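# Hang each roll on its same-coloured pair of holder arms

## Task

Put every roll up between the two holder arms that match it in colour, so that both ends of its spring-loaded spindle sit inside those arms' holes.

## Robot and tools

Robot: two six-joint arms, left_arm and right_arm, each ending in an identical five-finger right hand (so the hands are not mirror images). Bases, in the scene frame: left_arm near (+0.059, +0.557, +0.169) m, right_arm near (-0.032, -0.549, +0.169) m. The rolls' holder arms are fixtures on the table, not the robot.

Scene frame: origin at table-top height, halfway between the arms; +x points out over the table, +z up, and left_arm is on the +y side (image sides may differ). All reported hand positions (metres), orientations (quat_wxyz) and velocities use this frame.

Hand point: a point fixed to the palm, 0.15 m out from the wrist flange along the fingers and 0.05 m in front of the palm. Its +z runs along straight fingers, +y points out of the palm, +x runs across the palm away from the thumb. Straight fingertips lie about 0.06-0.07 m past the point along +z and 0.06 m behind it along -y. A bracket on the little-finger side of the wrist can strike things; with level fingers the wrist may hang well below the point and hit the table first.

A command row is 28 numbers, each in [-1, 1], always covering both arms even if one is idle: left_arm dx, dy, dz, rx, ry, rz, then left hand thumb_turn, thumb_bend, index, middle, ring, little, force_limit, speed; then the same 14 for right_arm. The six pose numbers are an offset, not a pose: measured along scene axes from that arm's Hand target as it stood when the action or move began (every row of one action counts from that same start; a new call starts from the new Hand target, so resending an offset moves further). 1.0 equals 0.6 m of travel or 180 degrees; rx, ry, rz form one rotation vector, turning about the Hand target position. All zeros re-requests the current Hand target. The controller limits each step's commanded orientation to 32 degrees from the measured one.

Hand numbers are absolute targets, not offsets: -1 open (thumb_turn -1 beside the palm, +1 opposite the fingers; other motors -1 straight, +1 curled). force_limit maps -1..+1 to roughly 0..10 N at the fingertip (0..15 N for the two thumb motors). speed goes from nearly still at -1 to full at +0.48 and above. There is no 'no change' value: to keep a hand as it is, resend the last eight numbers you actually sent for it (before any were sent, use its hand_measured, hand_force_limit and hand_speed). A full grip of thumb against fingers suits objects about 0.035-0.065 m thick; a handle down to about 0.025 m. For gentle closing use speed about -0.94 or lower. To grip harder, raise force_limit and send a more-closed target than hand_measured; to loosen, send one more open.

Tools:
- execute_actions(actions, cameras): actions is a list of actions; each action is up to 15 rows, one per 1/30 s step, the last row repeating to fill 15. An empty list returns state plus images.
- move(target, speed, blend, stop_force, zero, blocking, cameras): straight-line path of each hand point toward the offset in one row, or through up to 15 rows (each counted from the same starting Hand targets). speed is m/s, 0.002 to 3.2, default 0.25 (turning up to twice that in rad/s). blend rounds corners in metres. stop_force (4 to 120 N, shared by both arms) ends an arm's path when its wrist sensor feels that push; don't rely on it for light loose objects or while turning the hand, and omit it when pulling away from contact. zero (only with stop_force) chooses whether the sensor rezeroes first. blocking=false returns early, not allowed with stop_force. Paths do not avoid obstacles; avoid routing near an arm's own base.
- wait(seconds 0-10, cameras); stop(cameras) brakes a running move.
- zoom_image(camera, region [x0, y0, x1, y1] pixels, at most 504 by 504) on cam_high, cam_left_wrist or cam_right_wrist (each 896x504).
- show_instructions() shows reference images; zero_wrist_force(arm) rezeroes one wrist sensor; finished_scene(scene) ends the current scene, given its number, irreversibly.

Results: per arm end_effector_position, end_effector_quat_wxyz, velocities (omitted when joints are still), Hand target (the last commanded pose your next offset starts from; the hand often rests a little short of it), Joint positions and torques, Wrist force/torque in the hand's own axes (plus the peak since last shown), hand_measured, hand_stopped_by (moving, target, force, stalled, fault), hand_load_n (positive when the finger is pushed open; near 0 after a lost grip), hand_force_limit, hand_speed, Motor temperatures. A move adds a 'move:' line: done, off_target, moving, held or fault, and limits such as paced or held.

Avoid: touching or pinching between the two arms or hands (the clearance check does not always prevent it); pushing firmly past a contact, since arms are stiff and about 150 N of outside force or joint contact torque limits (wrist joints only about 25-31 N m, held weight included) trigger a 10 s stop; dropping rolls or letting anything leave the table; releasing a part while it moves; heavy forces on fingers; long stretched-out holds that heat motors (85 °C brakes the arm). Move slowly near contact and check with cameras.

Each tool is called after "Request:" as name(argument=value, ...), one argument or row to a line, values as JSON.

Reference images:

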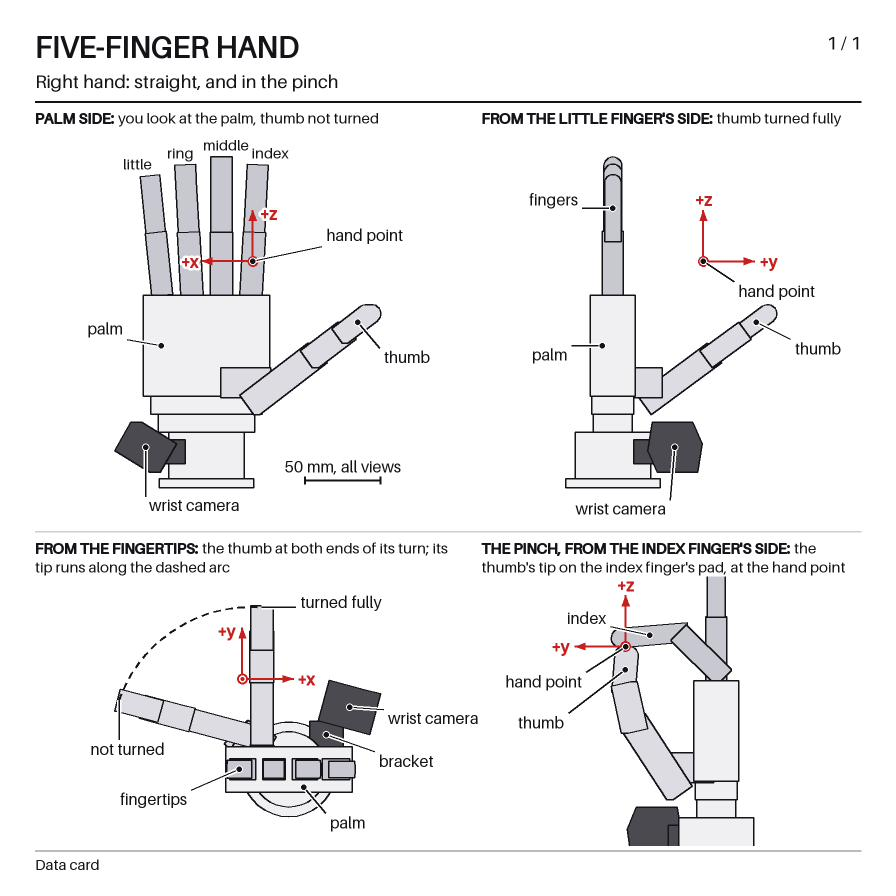

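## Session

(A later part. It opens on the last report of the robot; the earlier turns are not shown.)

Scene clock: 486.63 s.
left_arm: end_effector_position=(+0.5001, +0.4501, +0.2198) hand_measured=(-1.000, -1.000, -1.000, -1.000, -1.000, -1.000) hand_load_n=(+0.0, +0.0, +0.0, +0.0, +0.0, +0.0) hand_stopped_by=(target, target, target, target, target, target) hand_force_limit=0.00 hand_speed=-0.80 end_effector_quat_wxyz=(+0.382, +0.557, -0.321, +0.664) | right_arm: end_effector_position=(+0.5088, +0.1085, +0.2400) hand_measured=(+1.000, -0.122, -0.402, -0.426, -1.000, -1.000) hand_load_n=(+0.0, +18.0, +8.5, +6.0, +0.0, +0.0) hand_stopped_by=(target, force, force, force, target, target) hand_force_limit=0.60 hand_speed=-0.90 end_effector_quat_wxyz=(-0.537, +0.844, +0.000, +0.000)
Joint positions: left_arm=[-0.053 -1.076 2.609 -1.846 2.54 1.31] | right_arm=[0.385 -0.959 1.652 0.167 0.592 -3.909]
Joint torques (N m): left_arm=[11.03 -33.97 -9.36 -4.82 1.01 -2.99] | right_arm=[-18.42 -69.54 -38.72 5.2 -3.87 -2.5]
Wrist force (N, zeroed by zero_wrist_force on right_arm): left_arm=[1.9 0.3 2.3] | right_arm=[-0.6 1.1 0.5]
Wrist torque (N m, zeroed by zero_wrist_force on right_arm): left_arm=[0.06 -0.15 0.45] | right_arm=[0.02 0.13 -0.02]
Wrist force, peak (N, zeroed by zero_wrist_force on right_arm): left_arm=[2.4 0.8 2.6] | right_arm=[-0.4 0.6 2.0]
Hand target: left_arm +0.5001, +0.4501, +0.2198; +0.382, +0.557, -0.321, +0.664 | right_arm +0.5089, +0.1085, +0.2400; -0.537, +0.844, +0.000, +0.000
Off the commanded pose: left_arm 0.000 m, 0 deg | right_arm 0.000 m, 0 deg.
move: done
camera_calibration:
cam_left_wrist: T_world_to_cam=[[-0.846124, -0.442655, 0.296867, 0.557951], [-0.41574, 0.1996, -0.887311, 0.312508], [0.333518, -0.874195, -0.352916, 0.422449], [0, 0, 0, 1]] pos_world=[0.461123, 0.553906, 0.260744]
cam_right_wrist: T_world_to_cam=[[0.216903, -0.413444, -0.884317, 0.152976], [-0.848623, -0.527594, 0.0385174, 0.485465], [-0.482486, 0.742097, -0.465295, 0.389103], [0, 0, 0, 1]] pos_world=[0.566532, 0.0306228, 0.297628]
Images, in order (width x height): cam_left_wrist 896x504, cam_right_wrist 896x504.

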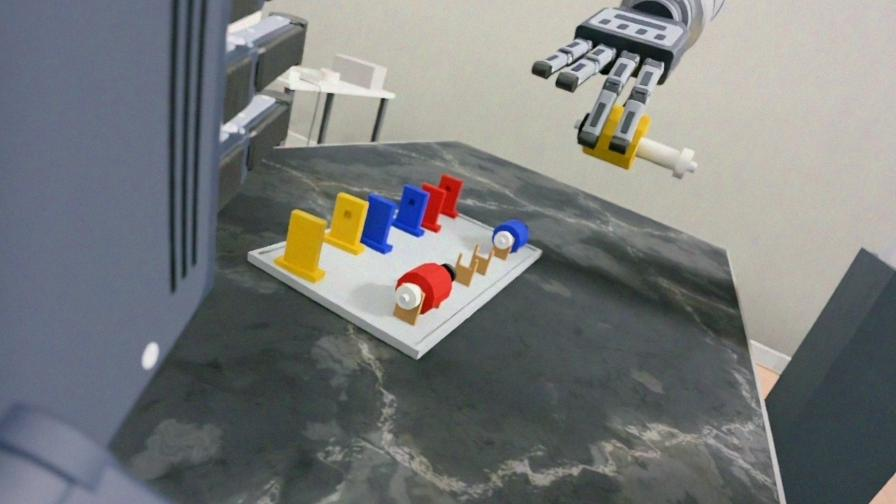

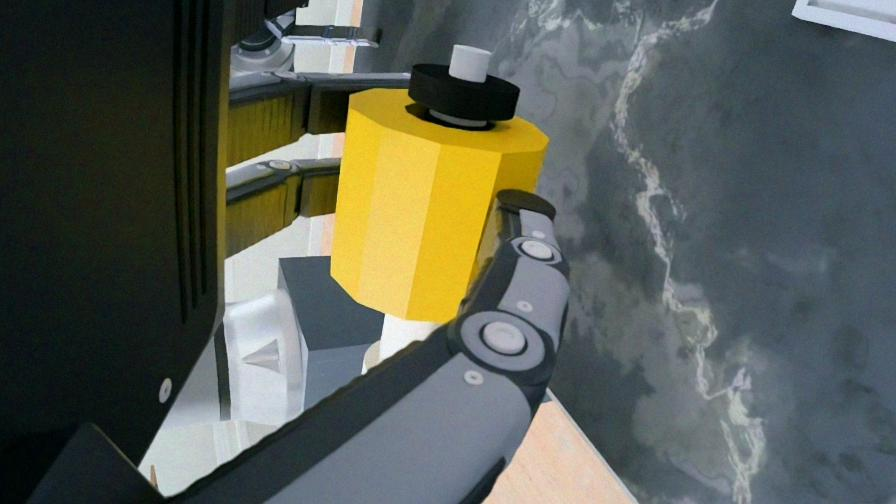

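Request:
move(
  target=[0,0,0,0,0,0,-1,-1,-1,-1,-1,-1,0,-0.8,0.3882,0.0298,-0.2083,-0.0763,0.0415,-0.3148,1,0.25,-0.15,-0.15,-1,-1,0.6,-0.9],
  speed=0.2,
  cameras=["cam_left_wrist","cam_right_wrist"],
)

Scene clock: 493.43 s.
left_arm: end_effector_position=(+0.5001, +0.4501, +0.2198) hand_measured=(-1.000, -1.000, -1.000, -1.000, -1.000, -1.000) hand_load_n=(+0.0, +0.0, +0.0, +0.0, +0.0, +0.0) hand_stopped_by=(target, target, target, target, target, target) hand_force_limit=0.00 hand_speed=-0.80 end_effector_quat_wxyz=(+0.382, +0.557, -0.321, +0.664) | right_arm: end_effector_position=(+0.7417, +0.1264, +0.1150) hand_measured=(+1.000, -0.122, -0.402, -0.426, -1.000, -1.000) hand_load_n=(+0.0, +18.0, +8.5, +5.5, +0.0, +0.0) hand_stopped_by=(target, force, force, force, target, target) hand_force_limit=0.60 hand_speed=-0.90 end_effector_quat_wxyz=(-0.371, +0.797, -0.432, +0.202)
Joint positions: left_arm=[-0.053 -1.076 2.609 -1.846 2.54 1.31] | right_arm=[0.477 -0.734 1.36 0.073 1.516 -3.187]
Joint torques (N m): left_arm=[10.71 -35.19 -8.23 -4.73 0.91 -2.67] | right_arm=[19.39 -90.69 -38.98 4.29 2.54 1.97]
Wrist force (N, zeroed by zero_wrist_force on right_arm): left_arm=[2.1 0.9 2.4] | right_arm=[-0.4 1.1 0.9]
Wrist torque (N m, zeroed by zero_wrist_force on right_arm): left_arm=[0.14 -0.19 0.48] | right_arm=[0.01 0.08 -0.18]
Wrist force, peak (N, zeroed by zero_wrist_force on right_arm): left_arm=[2.9 0.5 2.6] | right_arm=[-1.2 1.0 1.0]
Hand target: left_arm +0.5001, +0.4501, +0.2198; +0.382, +0.557, -0.321, +0.664 | right_arm +0.7418, +0.1264, +0.1150; -0.371, +0.797, -0.432, +0.202
Off the commanded pose: left_arm 0.000 m, 0 deg | right_arm 0.000 m, 0 deg.
move: done
camera_calibration:
cam_left_wrist: T_world_to_cam=[[-0.846124, -0.442655, 0.296867, 0.557951], [-0.41574, 0.1996, -0.887311, 0.312508], [0.333518, -0.874195, -0.352916, 0.422449], [0, 0, 0, 1]] pos_world=[0.461123, 0.553906, 0.260744]
cam_right_wrist: T_world_to_cam=[[-0.408706, -0.524049, -0.747216, 0.461544], [-0.881329, 0.439316, 0.173954, 0.583866], [0.237104, 0.729639, -0.641411, -0.0818137], [0, 0, 0, 1]] pos_world=[0.722613, 0.0450646, 0.190831]
Images, in order (width x height): cam_left_wrist 896x504, cam_right_wrist 896x504.

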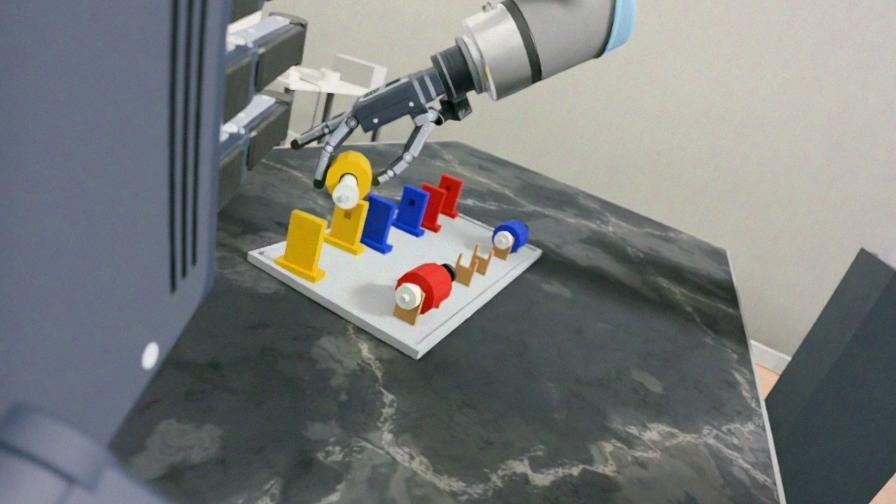

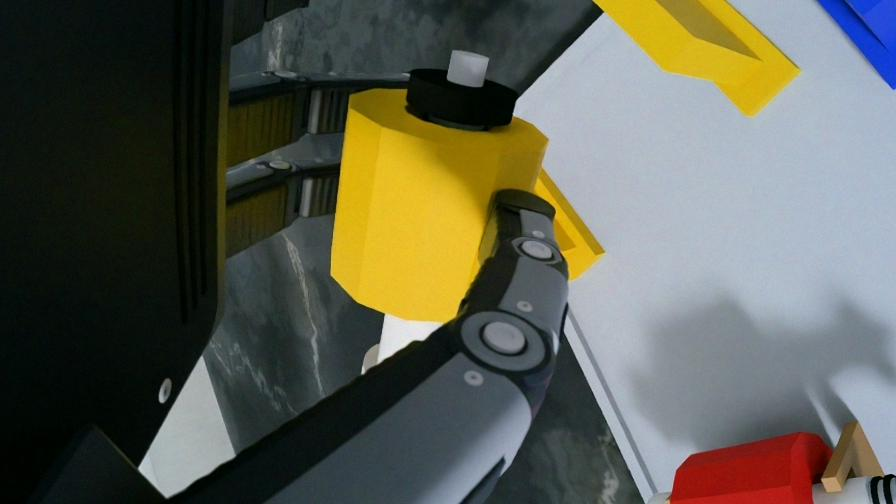

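Request:
move(
  target=[0,0,0,0,0,0,-1,-1,-1,-1,-1,-1,0,-0.8,0,0,-0.0533,0,0,0,1,0.25,-0.15,-0.15,-1,-1,0.6,-0.9],
  speed=0.06,
  stop_force=5,
  cameras=["cam_left_wrist","cam_right_wrist"],
)

Request:
zoom_image(
  camera="cam_right_wrist",
  region=[400, 0, 760, 200],
)

Scene clock: 496.17 s.
left_arm: end_effector_position=(+0.5001, +0.4501, +0.2198) hand_measured=(-1.000, -1.000, -1.000, -1.000, -1.000, -1.000) hand_load_n=(+0.0, +0.0, +0.0, +0.0, +0.0, +0.0) hand_stopped_by=(target, target, target, target, target, target) hand_force_limit=0.00 hand_speed=-0.80 end_effector_quat_wxyz=(+0.382, +0.557, -0.321, +0.664) | right_arm: end_effector_position=(+0.7418, +0.1264, +0.0830) hand_measured=(+1.000, -0.122, -0.402, -0.426, -1.000, -1.000) hand_load_n=(+0.0, +18.0, +8.5, +5.5, +0.0, +0.0) hand_stopped_by=(target, force, force, force, target, target) hand_force_limit=0.60 hand_speed=-0.90 end_effector_quat_wxyz=(-0.371, +0.797, -0.432, +0.202)
Joint positions: left_arm=[-0.053 -1.076 2.609 -1.846 2.54 1.31] | right_arm=[0.477 -0.701 1.366 0.036 1.517 -3.187]
Joint torques (N m): left_arm=[10.86 -34.6 -8.61 -4.58 1.17 -2.68] | right_arm=[17.69 -87.75 -23.88 -1.74 1.5 1.72]
Wrist force (N, zeroed by zero_wrist_force on right_arm): left_arm=[2.1 0.7 2.5] | right_arm=[0.1 0.6 0.7]
Wrist torque (N m, zeroed by zero_wrist_force on right_arm): left_arm=[0.10 -0.18 0.46] | right_arm=[-0.05 0.00 -0.16]
Wrist force, peak (N, zeroed by zero_wrist_force on right_arm): left_arm=[2.4 0.7 2.8] | right_arm=[-0.6 1.6 1.5]
Hand target: left_arm +0.5001, +0.4501, +0.2198; +0.382, +0.557, -0.321, +0.664 | right_arm +0.7418, +0.1264, +0.0830; -0.371, +0.797, -0.432, +0.202
Off the commanded pose: left_arm 0.000 m, 0 deg | right_arm 0.000 m, 0 deg.
move: done
camera_calibration:
cam_left_wrist: T_world_to_cam=[[-0.846124, -0.442655, 0.296867, 0.557951], [-0.41574, 0.1996, -0.887311, 0.312508], [0.333518, -0.874195, -0.352916, 0.422449], [0, 0, 0, 1]] pos_world=[0.461123, 0.553906, 0.260744]
cam_right_wrist: T_world_to_cam=[[-0.408802, -0.524013, -0.747189, 0.437697], [-0.881255, 0.439468, 0.173948, 0.589373], [0.237215, 0.729574, -0.641444, -0.102411], [0, 0, 0, 1]] pos_world=[0.722612, 0.0450643, 0.158831]
Images, in order (width x height): cam_left_wrist 896x504, cam_right_wrist 896x504.

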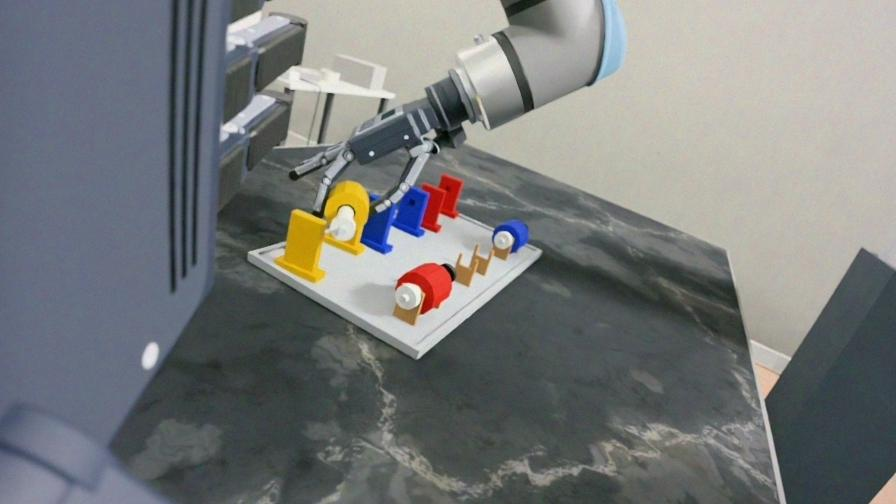

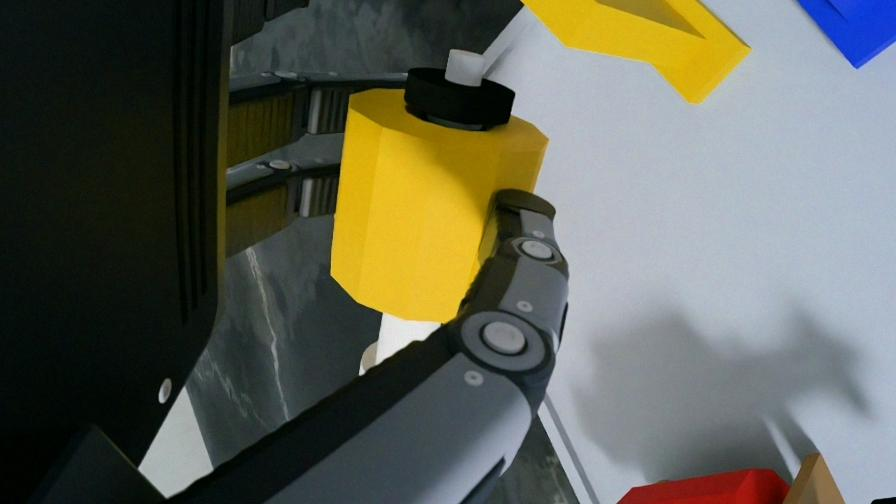

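Scaled by 1.400 from the camera's 896x504 image, which has a finer 1280x720 frame.

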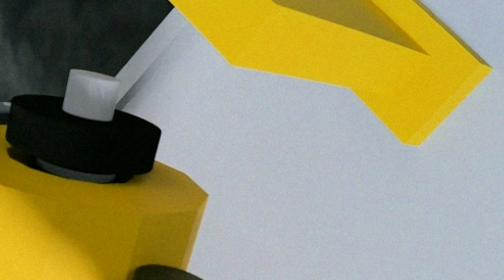

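Request:
move(
  target=[0,0,0,0,0,0,-1,-1,-1,-1,-1,-1,0,-0.8,0.0363,-0.0559,0.0533,0,0,0,1,0.25,-0.15,-0.15,-1,-1,0.6,-0.9],
  speed=0.12,
  cameras=["cam_right_wrist"],
)

Request:
zoom_image(
  camera="cam_right_wrist",
  region=[400, 0, 760, 250],
)

Scene clock: 504.40 s.
left_arm: end_effector_position=(+0.5001, +0.4501, +0.2198) hand_measured=(-1.000, -1.000, -1.000, -1.000, -1.000, -1.000) hand_load_n=(+0.0, +0.0, +0.0, +0.0, +0.0, +0.0) hand_stopped_by=(target, target, target, target, target, target) hand_force_limit=0.00 hand_speed=-0.80 end_effector_quat_wxyz=(+0.382, +0.557, -0.321, +0.664) | right_arm: end_effector_position=(+0.7635, +0.0929, +0.1149) hand_measured=(+1.000, -0.122, -0.402, -0.426, -1.000, -1.000) hand_load_n=(+0.0, +18.0, +9.0, +5.5, +0.0, +0.0) hand_stopped_by=(target, force, force, force, target, target) hand_force_limit=0.60 hand_speed=-0.90 end_effector_quat_wxyz=(-0.371, +0.797, -0.432, +0.202)
Joint positions: left_arm=[-0.053 -1.076 2.609 -1.846 2.54 1.31] | right_arm=[0.429 -0.739 1.371 0.07 1.48 -3.218]
Joint torques (N m): left_arm=[10.86 -34.84 -8.14 -4.3 1.13 -2.96] | right_arm=[-16.75 -102.55 -23.39 4.23 -2.35 -2.09]
Wrist force (N, zeroed by zero_wrist_force on right_arm): left_arm=[2.1 0.6 2.3] | right_arm=[-0.4 0.9 0.8]
Wrist torque (N m, zeroed by zero_wrist_force on right_arm): left_arm=[0.09 -0.18 0.46] | right_arm=[-0.01 0.06 -0.02]
Wrist force, peak (N, zeroed by zero_wrist_force on right_arm): left_arm=[2.2 0.9 2.9] | right_arm=[-1.4 1.9 1.7]
Hand target: left_arm +0.5001, +0.4501, +0.2198; +0.382, +0.557, -0.321, +0.664 | right_arm +0.7636, +0.0928, +0.1150; -0.371, +0.797, -0.432, +0.202
Off the commanded pose: left_arm 0.000 m, 0 deg | right_arm 0.000 m, 0 deg.
move: done
camera_calibration:
cam_right_wrist: T_world_to_cam=[[-0.408802, -0.524013, -0.747189, 0.452901], [-0.881255, 0.439468, 0.173948, 0.617625], [0.237215, 0.729574, -0.641444, -0.0627283], [0, 0, 0, 1]] pos_world=[0.744312, 0.0116643, 0.190731]
Images, in order (width x height): cam_right_wrist 896x504.

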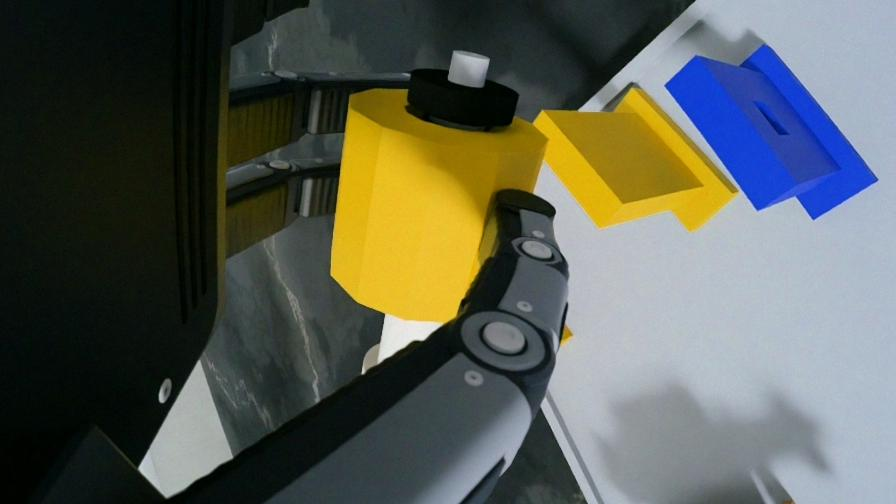

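Scaled by 1.400 from the camera's 896x504 image, which has a finer 1280x720 frame.

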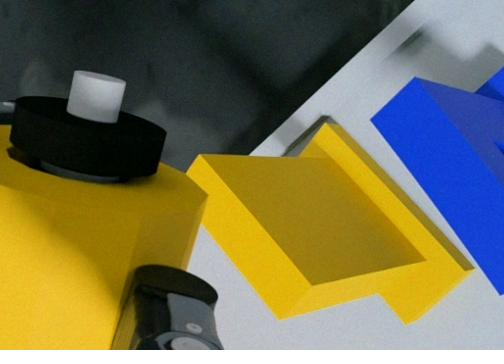

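Request:
zoom_image(
  camera="cam_right_wrist",
  region=[530, 70, 750, 240],
)

Scaled by 2.291 from the camera's 896x504 image, which has a finer 1280x720 frame.

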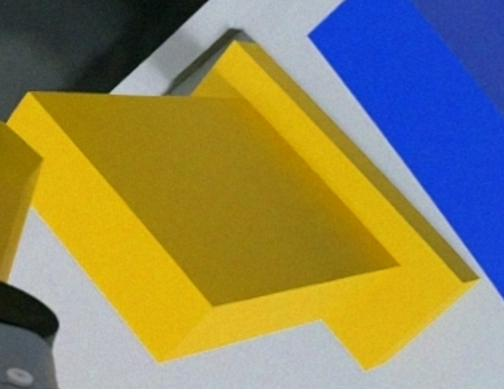

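Request:
zoom_image(
  camera="cam_right_wrist",
  region=[395, 40, 535, 140],
)

Scaled by 3.600 from the camera's 896x504 image, which has a finer 1280x720 frame.

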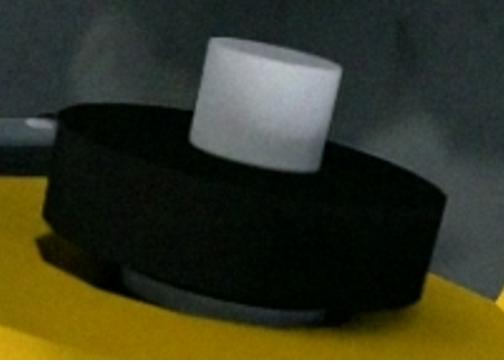

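Request:
move(
  target=[0.0498,-0.2835,-0.033,0,0,0.2221,-1,-1,-1,-1,-1,-1,0,-0.8,-0.0408,0.0562,-0.0532,0,0,0,1,0.25,-0.15,-0.15,-1,-1,0.6,-0.9],
  speed=0.12,
  cameras=["cam_left_wrist","cam_right_wrist"],
)

Request:
zoom_image(
  camera="cam_left_wrist",
  region=[380, 60, 740, 270],
)

Request:
zoom_image(
  camera="cam_right_wrist",
  region=[400, 0, 760, 250],
)

Scene clock: 518.87 s.
left_arm: end_effector_position=(+0.5300, +0.2800, +0.2000) hand_measured=(-1.000, -1.000, -1.000, -1.000, -1.000, -1.000) hand_load_n=(+0.0, +0.0, +0.0, +0.0, +0.0, +0.0) hand_stopped_by=(target, target, target, target, target, target) hand_force_limit=0.00 hand_speed=-0.80 end_effector_quat_wxyz=(+0.132, +0.633, -0.111, +0.755) | right_arm: end_effector_position=(+0.7391, +0.1266, +0.0831) hand_measured=(+1.000, -0.122, -0.402, -0.426, -1.000, -1.000) hand_load_n=(+0.5, +18.0, +8.5, +5.5, +0.0, +0.0) hand_stopped_by=(target, force, force, force, target, target) hand_force_limit=0.60 hand_speed=-0.90 end_effector_quat_wxyz=(-0.371, +0.797, -0.432, +0.202)
Joint positions: left_arm=[-1.192 -0.921 2.837 -2.176 0.744 1.765] | right_arm=[0.479 -0.704 1.371 0.033 1.518 -3.186]
Joint torques (N m): left_arm=[-17.64 -29.38 3.58 -4.67 -1.06 1.55] | right_arm=[21.19 -88.17 -40.08 -2.04 1.68 2.07]
Wrist force (N, zeroed by zero_wrist_force on right_arm): left_arm=[1.7 0.6 2.4] | right_arm=[-0.3 0.8 1.2]
Wrist torque (N m, zeroed by zero_wrist_force on right_arm): left_arm=[0.10 -0.20 0.13] | right_arm=[-0.05 0.05 -0.18]
Wrist force, peak (N, zeroed by zero_wrist_force on right_arm): left_arm=[2.7 0.4 2.5] | right_arm=[-0.9 0.4 1.7]
Hand target: left_arm +0.5300, +0.2800, +0.2000; +0.132, +0.633, -0.111, +0.755 | right_arm +0.7391, +0.1266, +0.0831; -0.371, +0.797, -0.432, +0.202
Off the commanded pose: left_arm 0.000 m, 0 deg | right_arm 0.000 m, 0 deg.
move: done
camera_calibration:
cam_left_wrist: T_world_to_cam=[[-0.364061, -0.882809, 0.296829, 0.381589], [-0.446889, -0.114044, -0.88729, 0.445651], [0.81716, -0.455677, -0.352999, -0.116744], [0, 0, 0, 1]] pos_world=[0.433477, 0.334497, 0.240944]
cam_right_wrist: T_world_to_cam=[[-0.408802, -0.524013, -0.747189, 0.436773], [-0.881255, 0.439468, 0.173948, 0.586888], [0.237215, 0.729574, -0.641444, -0.101852], [0, 0, 0, 1]] pos_world=[0.719912, 0.0452643, 0.158931]
Images, in order (width x height): cam_left_wrist 896x504, cam_right_wrist 896x504.

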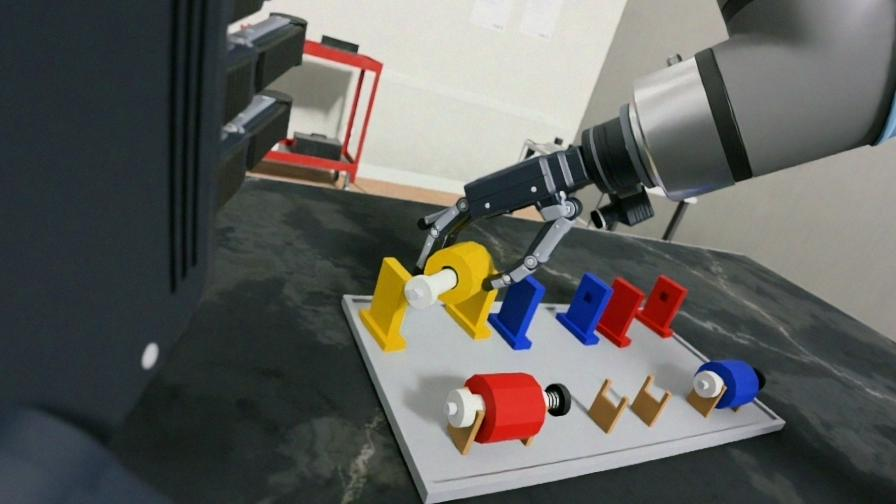

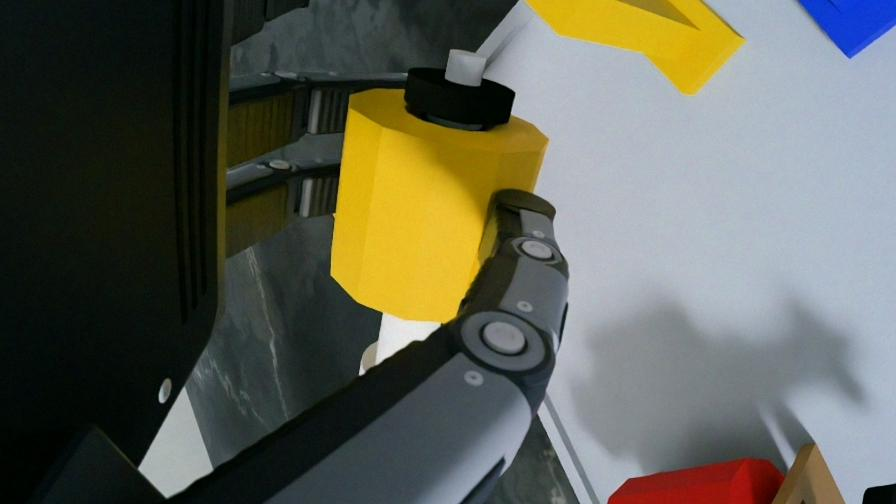

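Scaled by 1.400 from the camera's 896x504 image, which has a finer 1280x720 frame.

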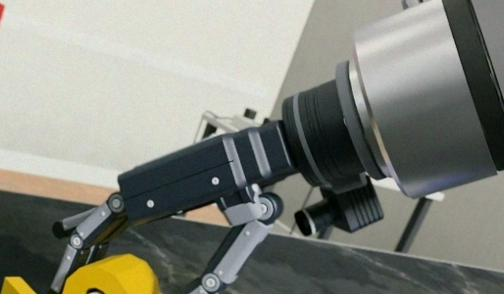

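Scaled by 1.400 from the camera's 896x504 image, which has a finer 1280x720 frame.

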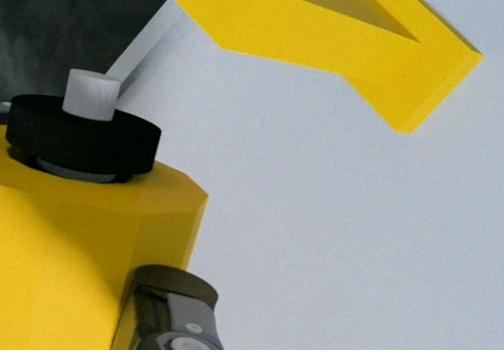

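Request:
zoom_image(
  camera="cam_left_wrist",
  region=[340, 220, 560, 370],
)

Scaled by 2.291 from the camera's 896x504 image, which has a finer 1280x720 frame.

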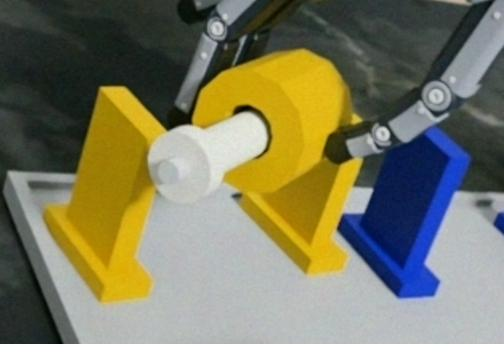

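Request:
zoom_image(
  camera="cam_left_wrist",
  region=[355, 250, 465, 360],
)

Request:
zoom_image(
  camera="cam_left_wrist",
  region=[430, 250, 540, 360],
)

Scaled by 4.582 from the camera's 896x504 image, which has a finer 1280x720 frame.

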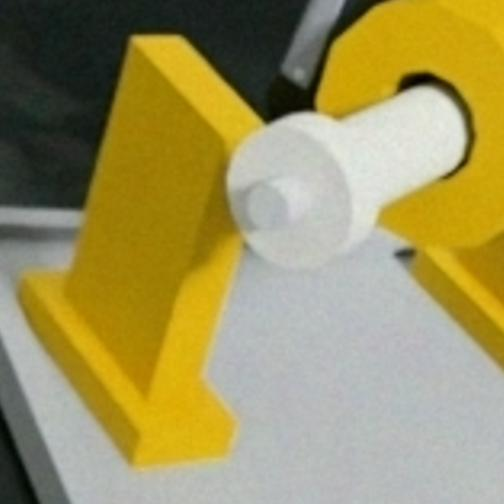

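Scaled by 4.582 from the camera's 896x504 image, which has a finer 1280x720 frame.

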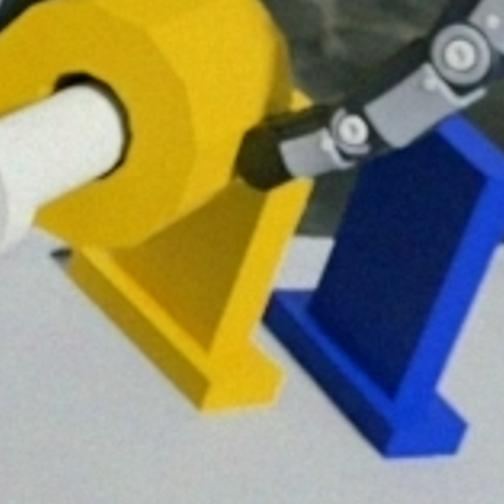

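Request:
zoom_image(
  camera="cam_left_wrist",
  region=[375, 250, 445, 310],
)

Scaled by 7.200 from the camera's 896x504 image, which has a finer 1280x720 frame.

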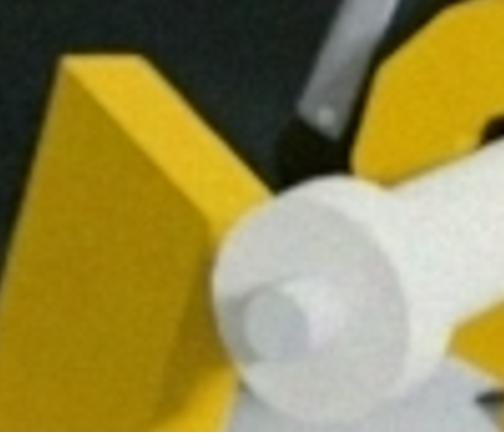

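Request:
move(
  target=[0.075,0.15,0,0,0,0,-1,-1,-1,-1,-1,-1,0,-0.8,0,0,0,0,0,0,1,0.25,-0.15,-0.15,-1,-1,0.6,-0.9],
  speed=0.12,
  cameras=["cam_left_wrist"],
)

Request:
zoom_image(
  camera="cam_left_wrist",
  region=[420, 180, 640, 350],
)

Scene clock: 532.13 s.
left_arm: end_effector_position=(+0.5750, +0.3699, +0.2000) hand_measured=(-1.000, -1.000, -1.000, -1.000, -1.000, -1.000) hand_load_n=(+0.0, +0.0, +0.0, +0.0, +0.0, +0.0) hand_stopped_by=(target, target, target, target, target, target) hand_force_limit=0.00 hand_speed=-0.80 end_effector_quat_wxyz=(+0.132, +0.633, -0.111, +0.755) | right_arm: end_effector_position=(+0.7391, +0.1266, +0.0831) hand_measured=(+1.000, -0.122, -0.402, -0.426, -1.000, -1.000) hand_load_n=(+0.0, +18.0, +9.0, +5.5, +0.0, +0.0) hand_stopped_by=(target, force, force, force, target, target) hand_force_limit=0.60 hand_speed=-0.90 end_effector_quat_wxyz=(-0.371, +0.797, -0.432, +0.202)
Joint positions: left_arm=[-0.791 -0.97 2.792 -2.015 1.135 1.654] | right_arm=[0.479 -0.704 1.371 0.033 1.518 -3.186]
Joint torques (N m): left_arm=[16.74 -50.99 -0.28 -0.33 1.78 -3.08] | right_arm=[20.8 -88.44 -39.83 -1.52 1.64 1.88]
Wrist force (N, zeroed by zero_wrist_force on right_arm): left_arm=[1.8 0.9 2.5] | right_arm=[-0.4 0.4 0.6]
Wrist torque (N m, zeroed by zero_wrist_force on right_arm): left_arm=[0.13 -0.11 0.44] | right_arm=[-0.07 0.09 -0.20]
Wrist force, peak (N, zeroed by zero_wrist_force on right_arm): left_arm=[1.4 1.7 2.5] | right_arm=[-0.4 1.5 1.3]
Hand target: left_arm +0.5750, +0.3700, +0.2000; +0.132, +0.633, -0.111, +0.755 | right_arm +0.7391, +0.1266, +0.0831; -0.371, +0.797, -0.432, +0.202
Off the commanded pose: left_arm 0.000 m, 0 deg | right_arm 0.000 m, 0 deg.
move: done
camera_calibration:
cam_left_wrist: T_world_to_cam=[[-0.363943, -0.882843, 0.296872, 0.477336], [-0.446802, -0.114187, -0.887316, 0.476005], [0.817259, -0.455576, -0.352899, -0.112539], [0, 0, 0, 1]] pos_world=[0.478376, 0.424496, 0.240944]
Images, in order (width x height): cam_left_wrist 896x504.

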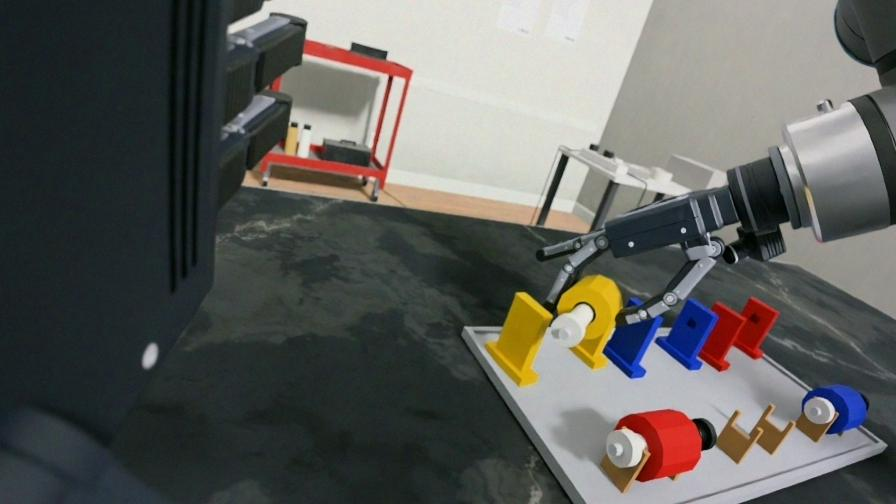

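Scaled by 2.291 from the camera's 896x504 image, which has a finer 1280x720 frame.

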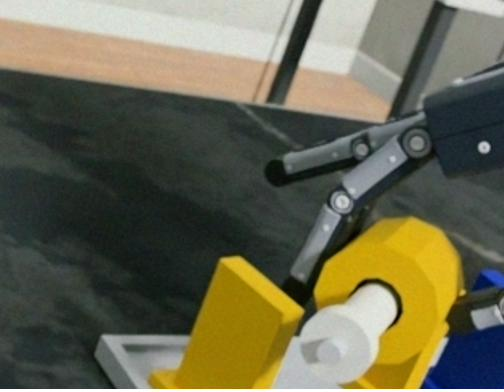

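Request:
zoom_image(
  camera="cam_left_wrist",
  region=[505, 280, 605, 360],
)

Request:
zoom_image(
  camera="cam_left_wrist",
  region=[560, 270, 680, 380],
)

Scaled by 5.040 from the camera's 896x504 image, which has a finer 1280x720 frame.

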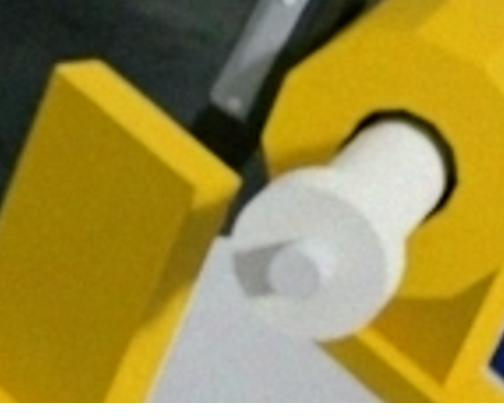

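Scaled by 4.200 from the camera's 896x504 image, which has a finer 1280x720 frame.

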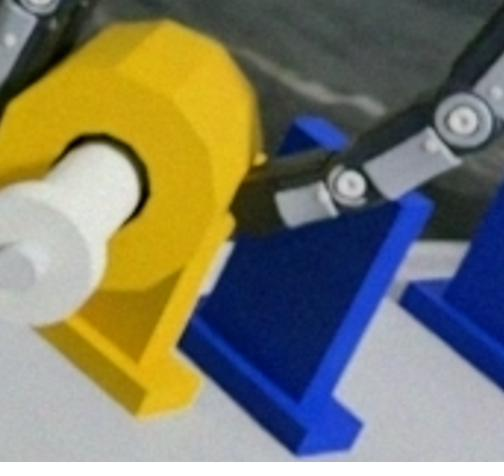

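Request:
move(
  target=[0,0,0,0,0,0,-1,-1,-1,-1,-1,-1,0,-0.8,0,0,-0.0488,0,0,0,1,0.25,-0.15,-0.15,-1,-1,0.6,-0.9],
  speed=0.05,
  stop_force=5,
  cameras=["cam_left_wrist","cam_right_wrist"],
)

Request:
zoom_image(
  camera="cam_right_wrist",
  region=[400, 0, 760, 200],
)

Request:
zoom_image(
  camera="cam_left_wrist",
  region=[480, 270, 680, 400],
)

Scene clock: 538.43 s.
left_arm: end_effector_position=(+0.5750, +0.3700, +0.2000) hand_measured=(-1.000, -1.000, -1.000, -1.000, -1.000, -1.000) hand_load_n=(+0.0, +0.0, +0.0, +0.0, +0.0, +0.0) hand_stopped_by=(target, target, target, target, target, target) hand_force_limit=0.00 hand_speed=-0.80 end_effector_quat_wxyz=(+0.132, +0.633, -0.111, +0.755) | right_arm: end_effector_position=(+0.7391, +0.1265, +0.0538) hand_measured=(+1.000, -0.122, -0.402, -0.426, -1.000, -1.000) hand_load_n=(+0.0, +17.5, +9.0, +5.5, +0.0, +0.0) hand_stopped_by=(target, force, force, force, target, target) hand_force_limit=0.60 hand_speed=-0.90 end_effector_quat_wxyz=(-0.371, +0.797, -0.432, +0.202)
Joint positions: left_arm=[-0.791 -0.971 2.792 -2.015 1.135 1.654] | right_arm=[0.479 -0.673 1.373 0 1.518 -3.186]
Joint torques (N m): left_arm=[11.64 -48.75 -0.08 0.21 1.89 -3.08] | right_arm=[17.39 -88.2 -30.94 -1.92 1.33 1.39]
Wrist force (N, zeroed by zero_wrist_force on right_arm): left_arm=[1.8 1.0 2.8] | right_arm=[-0.3 0.9 1.4]
Wrist torque (N m, zeroed by zero_wrist_force on right_arm): left_arm=[0.12 -0.11 0.44] | right_arm=[-0.04 0.04 -0.18]
Wrist force, peak (N, zeroed by zero_wrist_force on right_arm): left_arm=[1.7 1.0 2.9] | right_arm=[-0.4 1.4 1.5]
Hand target: left_arm +0.5750, +0.3700, +0.2000; +0.132, +0.633, -0.111, +0.755 | right_arm +0.7391, +0.1266, +0.0538; -0.371, +0.797, -0.432, +0.202
Off the commanded pose: left_arm 0.000 m, 0 deg | right_arm 0.000 m, 0 deg.
move: done
camera_calibration:
cam_left_wrist: T_world_to_cam=[[-0.363972, -0.882827, 0.296886, 0.47734], [-0.44684, -0.114166, -0.887299, 0.47601], [0.817226, -0.455613, -0.352929, -0.1125], [0, 0, 0, 1]] pos_world=[0.478377, 0.424496, 0.240944]
cam_right_wrist: T_world_to_cam=[[-0.408904, -0.523963, -0.747168, 0.414948], [-0.881208, 0.439529, 0.174034, 0.591937], [0.237215, 0.729573, -0.641445, -0.120646], [0, 0, 0, 1]] pos_world=[0.719912, 0.0452641, 0.129631]
Images, in order (width x height): cam_left_wrist 896x504, cam_right_wrist 896x504.

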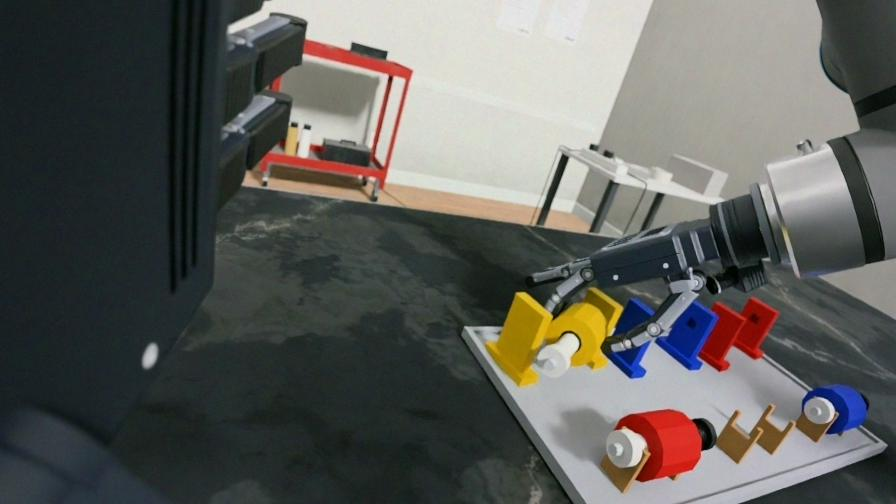

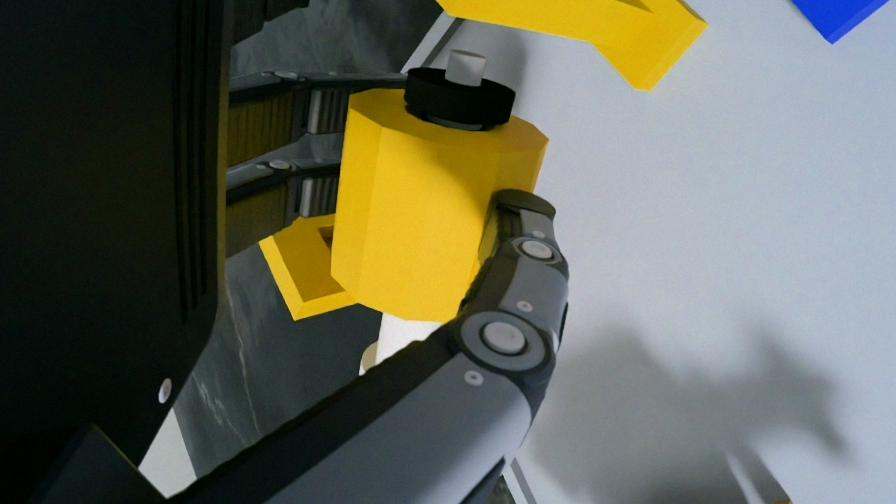

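Scaled by 1.400 from the camera's 896x504 image, which has a finer 1280x720 frame.

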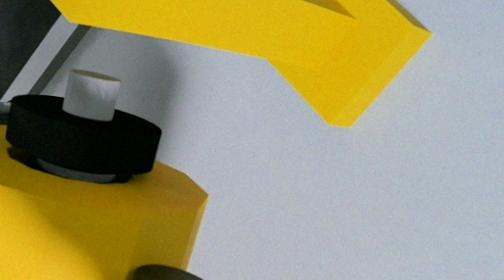

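Scaled by 2.520 from the camera's 896x504 image, which has a finer 1280x720 frame.

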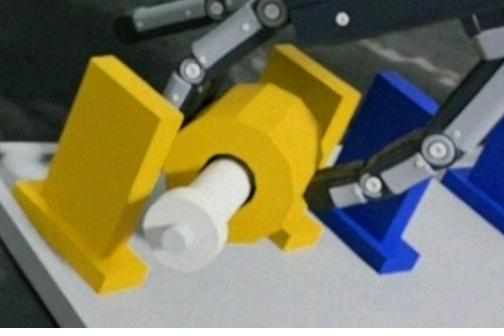

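Request:
zoom_image(
  camera="cam_right_wrist",
  region=[230, 200, 400, 340],
)

Request:
zoom_image(
  camera="cam_right_wrist",
  region=[400, 0, 500, 80],
)

Scaled by 2.965 from the camera's 896x504 image, which has a finer 1280x720 frame.

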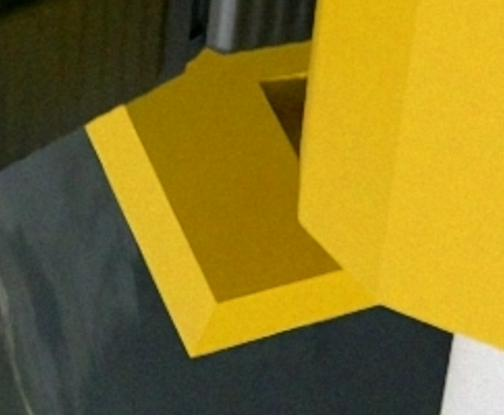

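Scaled by 5.040 from the camera's 896x504 image, which has a finer 1280x720 frame.

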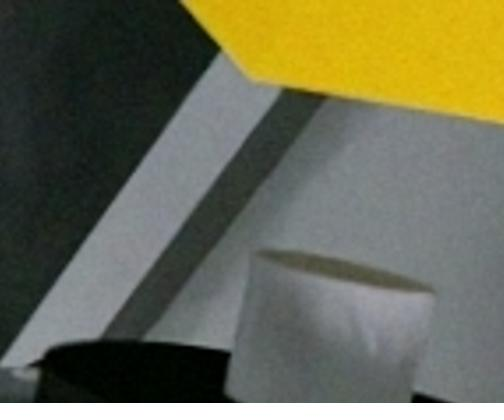

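Request:
move(
  target=[0,0,0,0,0,0,-1,-1,-1,-1,-1,-1,0,-0.8,0.0057,0.0012,-0.0017,0,0,0,1,0.25,-0.15,-0.15,-1,-1,0.6,-0.9],
  speed=0.05,
)

Request:
move(
  target=[0,0,0,0,0,0,-1,-1,-1,-1,-1,-1,0,-0.8,0.0209,-0.0322,0,0,0,0,1,0.25,-0.15,-0.15,-1,-1,0.6,-0.9],
  speed=0.02,
  stop_force=4,
  cameras=["cam_left_wrist","cam_right_wrist"],
)

Request:
zoom_image(
  camera="cam_right_wrist",
  region=[400, 0, 640, 130],
)

Scene clock: 545.90 s.
left_arm: end_effector_position=(+0.5750, +0.3700, +0.2000) hand_measured=(-1.000, -1.000, -1.000, -1.000, -1.000, -1.000) hand_load_n=(+0.0, +0.0, -0.5, +0.0, -0.5, +0.0) hand_stopped_by=(target, target, target, target, target, target) hand_force_limit=0.00 hand_speed=-0.80 end_effector_quat_wxyz=(+0.132, +0.633, -0.111, +0.755) | right_arm: end_effector_position=(+0.7424, +0.1273, +0.0528) hand_measured=(+1.000, -0.122, -0.402, -0.426, -1.000, -1.000) hand_load_n=(+0.5, +18.0, +9.0, +5.5, +0.0, +0.0) hand_stopped_by=(target, force, force, force, target, target) hand_force_limit=0.60 hand_speed=-0.90 end_effector_quat_wxyz=(-0.371, +0.797, -0.432, +0.202)
Joint positions: left_arm=[-0.791 -0.971 2.792 -2.015 1.135 1.654] | right_arm=[0.477 -0.668 1.365 0.003 1.517 -3.187]
Joint torques (N m): left_arm=[10.66 -50.71 -0.67 -0.29 2.32 -3.11] | right_arm=[-17.38 -92.46 -38.02 1.2 -1.57 -1.65]
Wrist force (N, zeroed by zero_wrist_force on right_arm): left_arm=[1.6 1.0 2.6] | right_arm=[0.0 0.8 1.2]
Wrist torque (N m, zeroed by zero_wrist_force on right_arm): left_arm=[0.13 -0.07 0.42] | right_arm=[-0.05 0.00 -0.16]
Wrist force, peak (N, zeroed by zero_wrist_force on right_arm): left_arm=[2.0 0.8 2.8] | right_arm=[-0.6 1.3 1.3]
Hand target: left_arm +0.5750, +0.3700, +0.2000; +0.132, +0.633, -0.111, +0.755 | right_arm +0.7425, +0.1273, +0.0528; -0.371, +0.797, -0.432, +0.202
Off the commanded pose: left_arm 0.000 m, 0 deg | right_arm 0.000 m, 0 deg.
move: done

Scene clock: 548.13 s.
left_arm: end_effector_position=(+0.5750, +0.3700, +0.2000) hand_measured=(-1.000, -1.000, -1.000, -1.000, -1.000, -1.000) hand_load_n=(+0.0, +0.0, +0.0, +0.0, +0.0, +0.0) hand_stopped_by=(target, target, target, target, target, target) hand_force_limit=0.00 hand_speed=-0.80 end_effector_quat_wxyz=(+0.132, +0.633, -0.111, +0.755) | right_arm: end_effector_position=(+0.7532, +0.1108, +0.0528) hand_measured=(+1.000, -0.122, -0.402, -0.426, -1.000, -1.000) hand_load_n=(+1.0, +18.0, +8.5, +5.5, +0.0, +0.0) hand_stopped_by=(target, force, force, force, target, target) hand_force_limit=0.60 hand_speed=-0.90 end_effector_quat_wxyz=(-0.371, +0.797, -0.432, +0.202)
Joint positions: left_arm=[-0.791 -0.971 2.792 -2.015 1.135 1.654] | right_arm=[0.454 -0.671 1.371 0.001 1.499 -3.202]
Joint torques (N m): left_arm=[14.41 -50.85 0.38 -0.37 1.9 -2.64] | right_arm=[19.06 -87.35 -39.08 1.27 1.14 1.47]
Wrist force (N, zeroed by zero_wrist_force on right_arm): left_arm=[1.5 0.8 2.5] | right_arm=[-1.8 0.7 0.5]
Wrist torque (N m, zeroed by zero_wrist_force on right_arm): left_arm=[0.11 -0.07 0.42] | right_arm=[-0.06 0.08 -0.22]
Wrist force, peak (N, zeroed by zero_wrist_force on right_arm): left_arm=[1.9 0.9 2.7] | right_arm=[-8.7 0.7 1.0]
Hand target: left_arm +0.5750, +0.3700, +0.2000; +0.132, +0.633, -0.111, +0.755 | right_arm +0.7532, +0.1108, +0.0528; -0.371, +0.797, -0.432, +0.202 (not the last commanded pose)
Off the commanded pose: left_arm 0.000 m, 0 deg | right_arm 0.003 m, 0 deg.
move: contact (right_arm)
camera_calibration:
cam_left_wrist: T_world_to_cam=[[-0.363972, -0.882827, 0.296886, 0.47734], [-0.44684, -0.114166, -0.887299, 0.47601], [0.817226, -0.455613, -0.352929, -0.1125], [0, 0, 0, 1]] pos_world=[0.478377, 0.424496, 0.240944]
cam_right_wrist: T_world_to_cam=[[-0.408838, -0.523995, -0.747182, 0.411695], [-0.881238, 0.439489, 0.173978, 0.611468], [0.237215, 0.729574, -0.641445, -0.113178], [0, 0, 0, 1]] pos_world=[0.734012, 0.0295642, 0.128631]
Images, in order (width x height): cam_left_wrist 896x504, cam_right_wrist 896x504.

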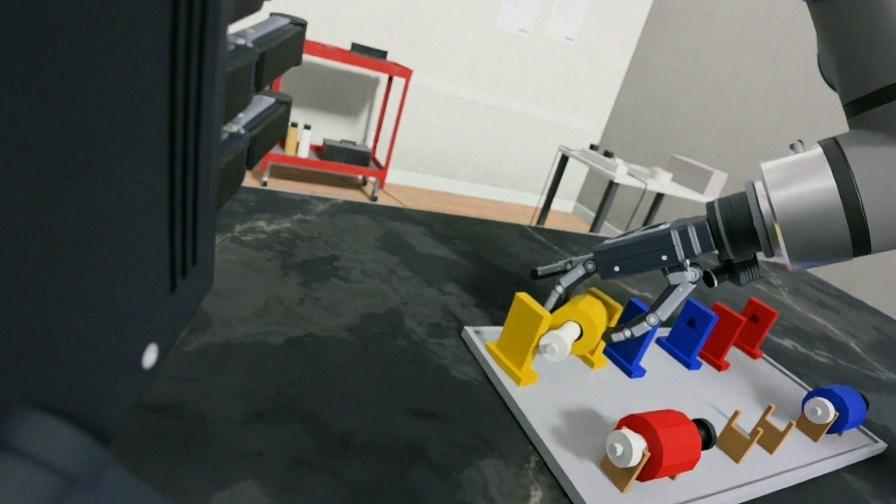

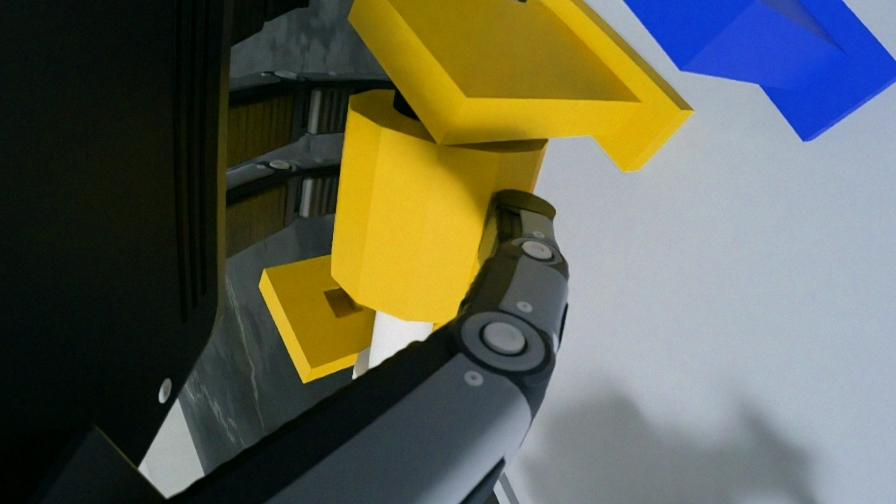

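Scaled by 2.100 from the camera's 896x504 image, which has a finer 1280x720 frame.

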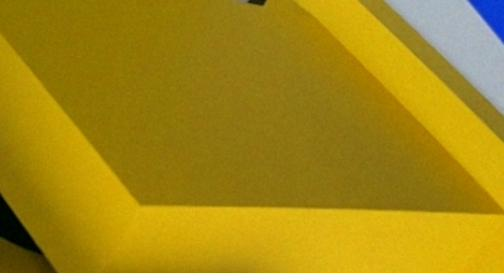

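Request:
zoom_image(
  camera="cam_left_wrist",
  region=[530, 270, 650, 390],
)

Request:
zoom_image(
  camera="cam_right_wrist",
  region=[320, 60, 560, 200],
)

Scaled by 4.200 from the camera's 896x504 image, which has a finer 1280x720 frame.

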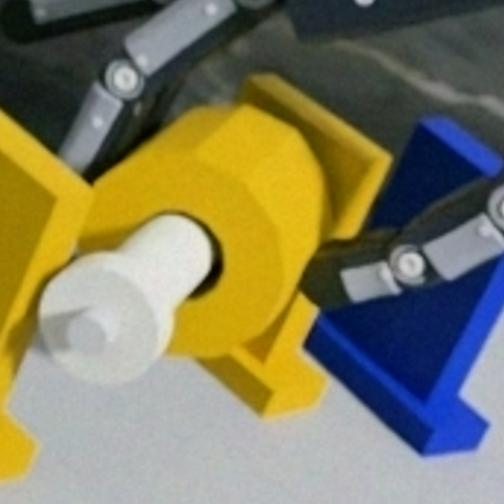

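Scaled by 2.100 from the camera's 896x504 image, which has a finer 1280x720 frame.

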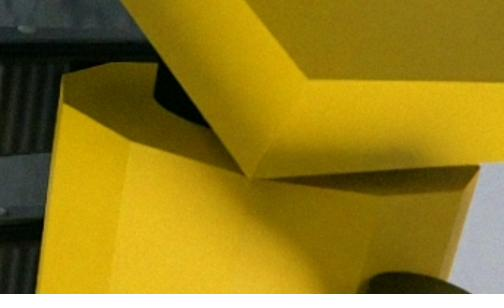

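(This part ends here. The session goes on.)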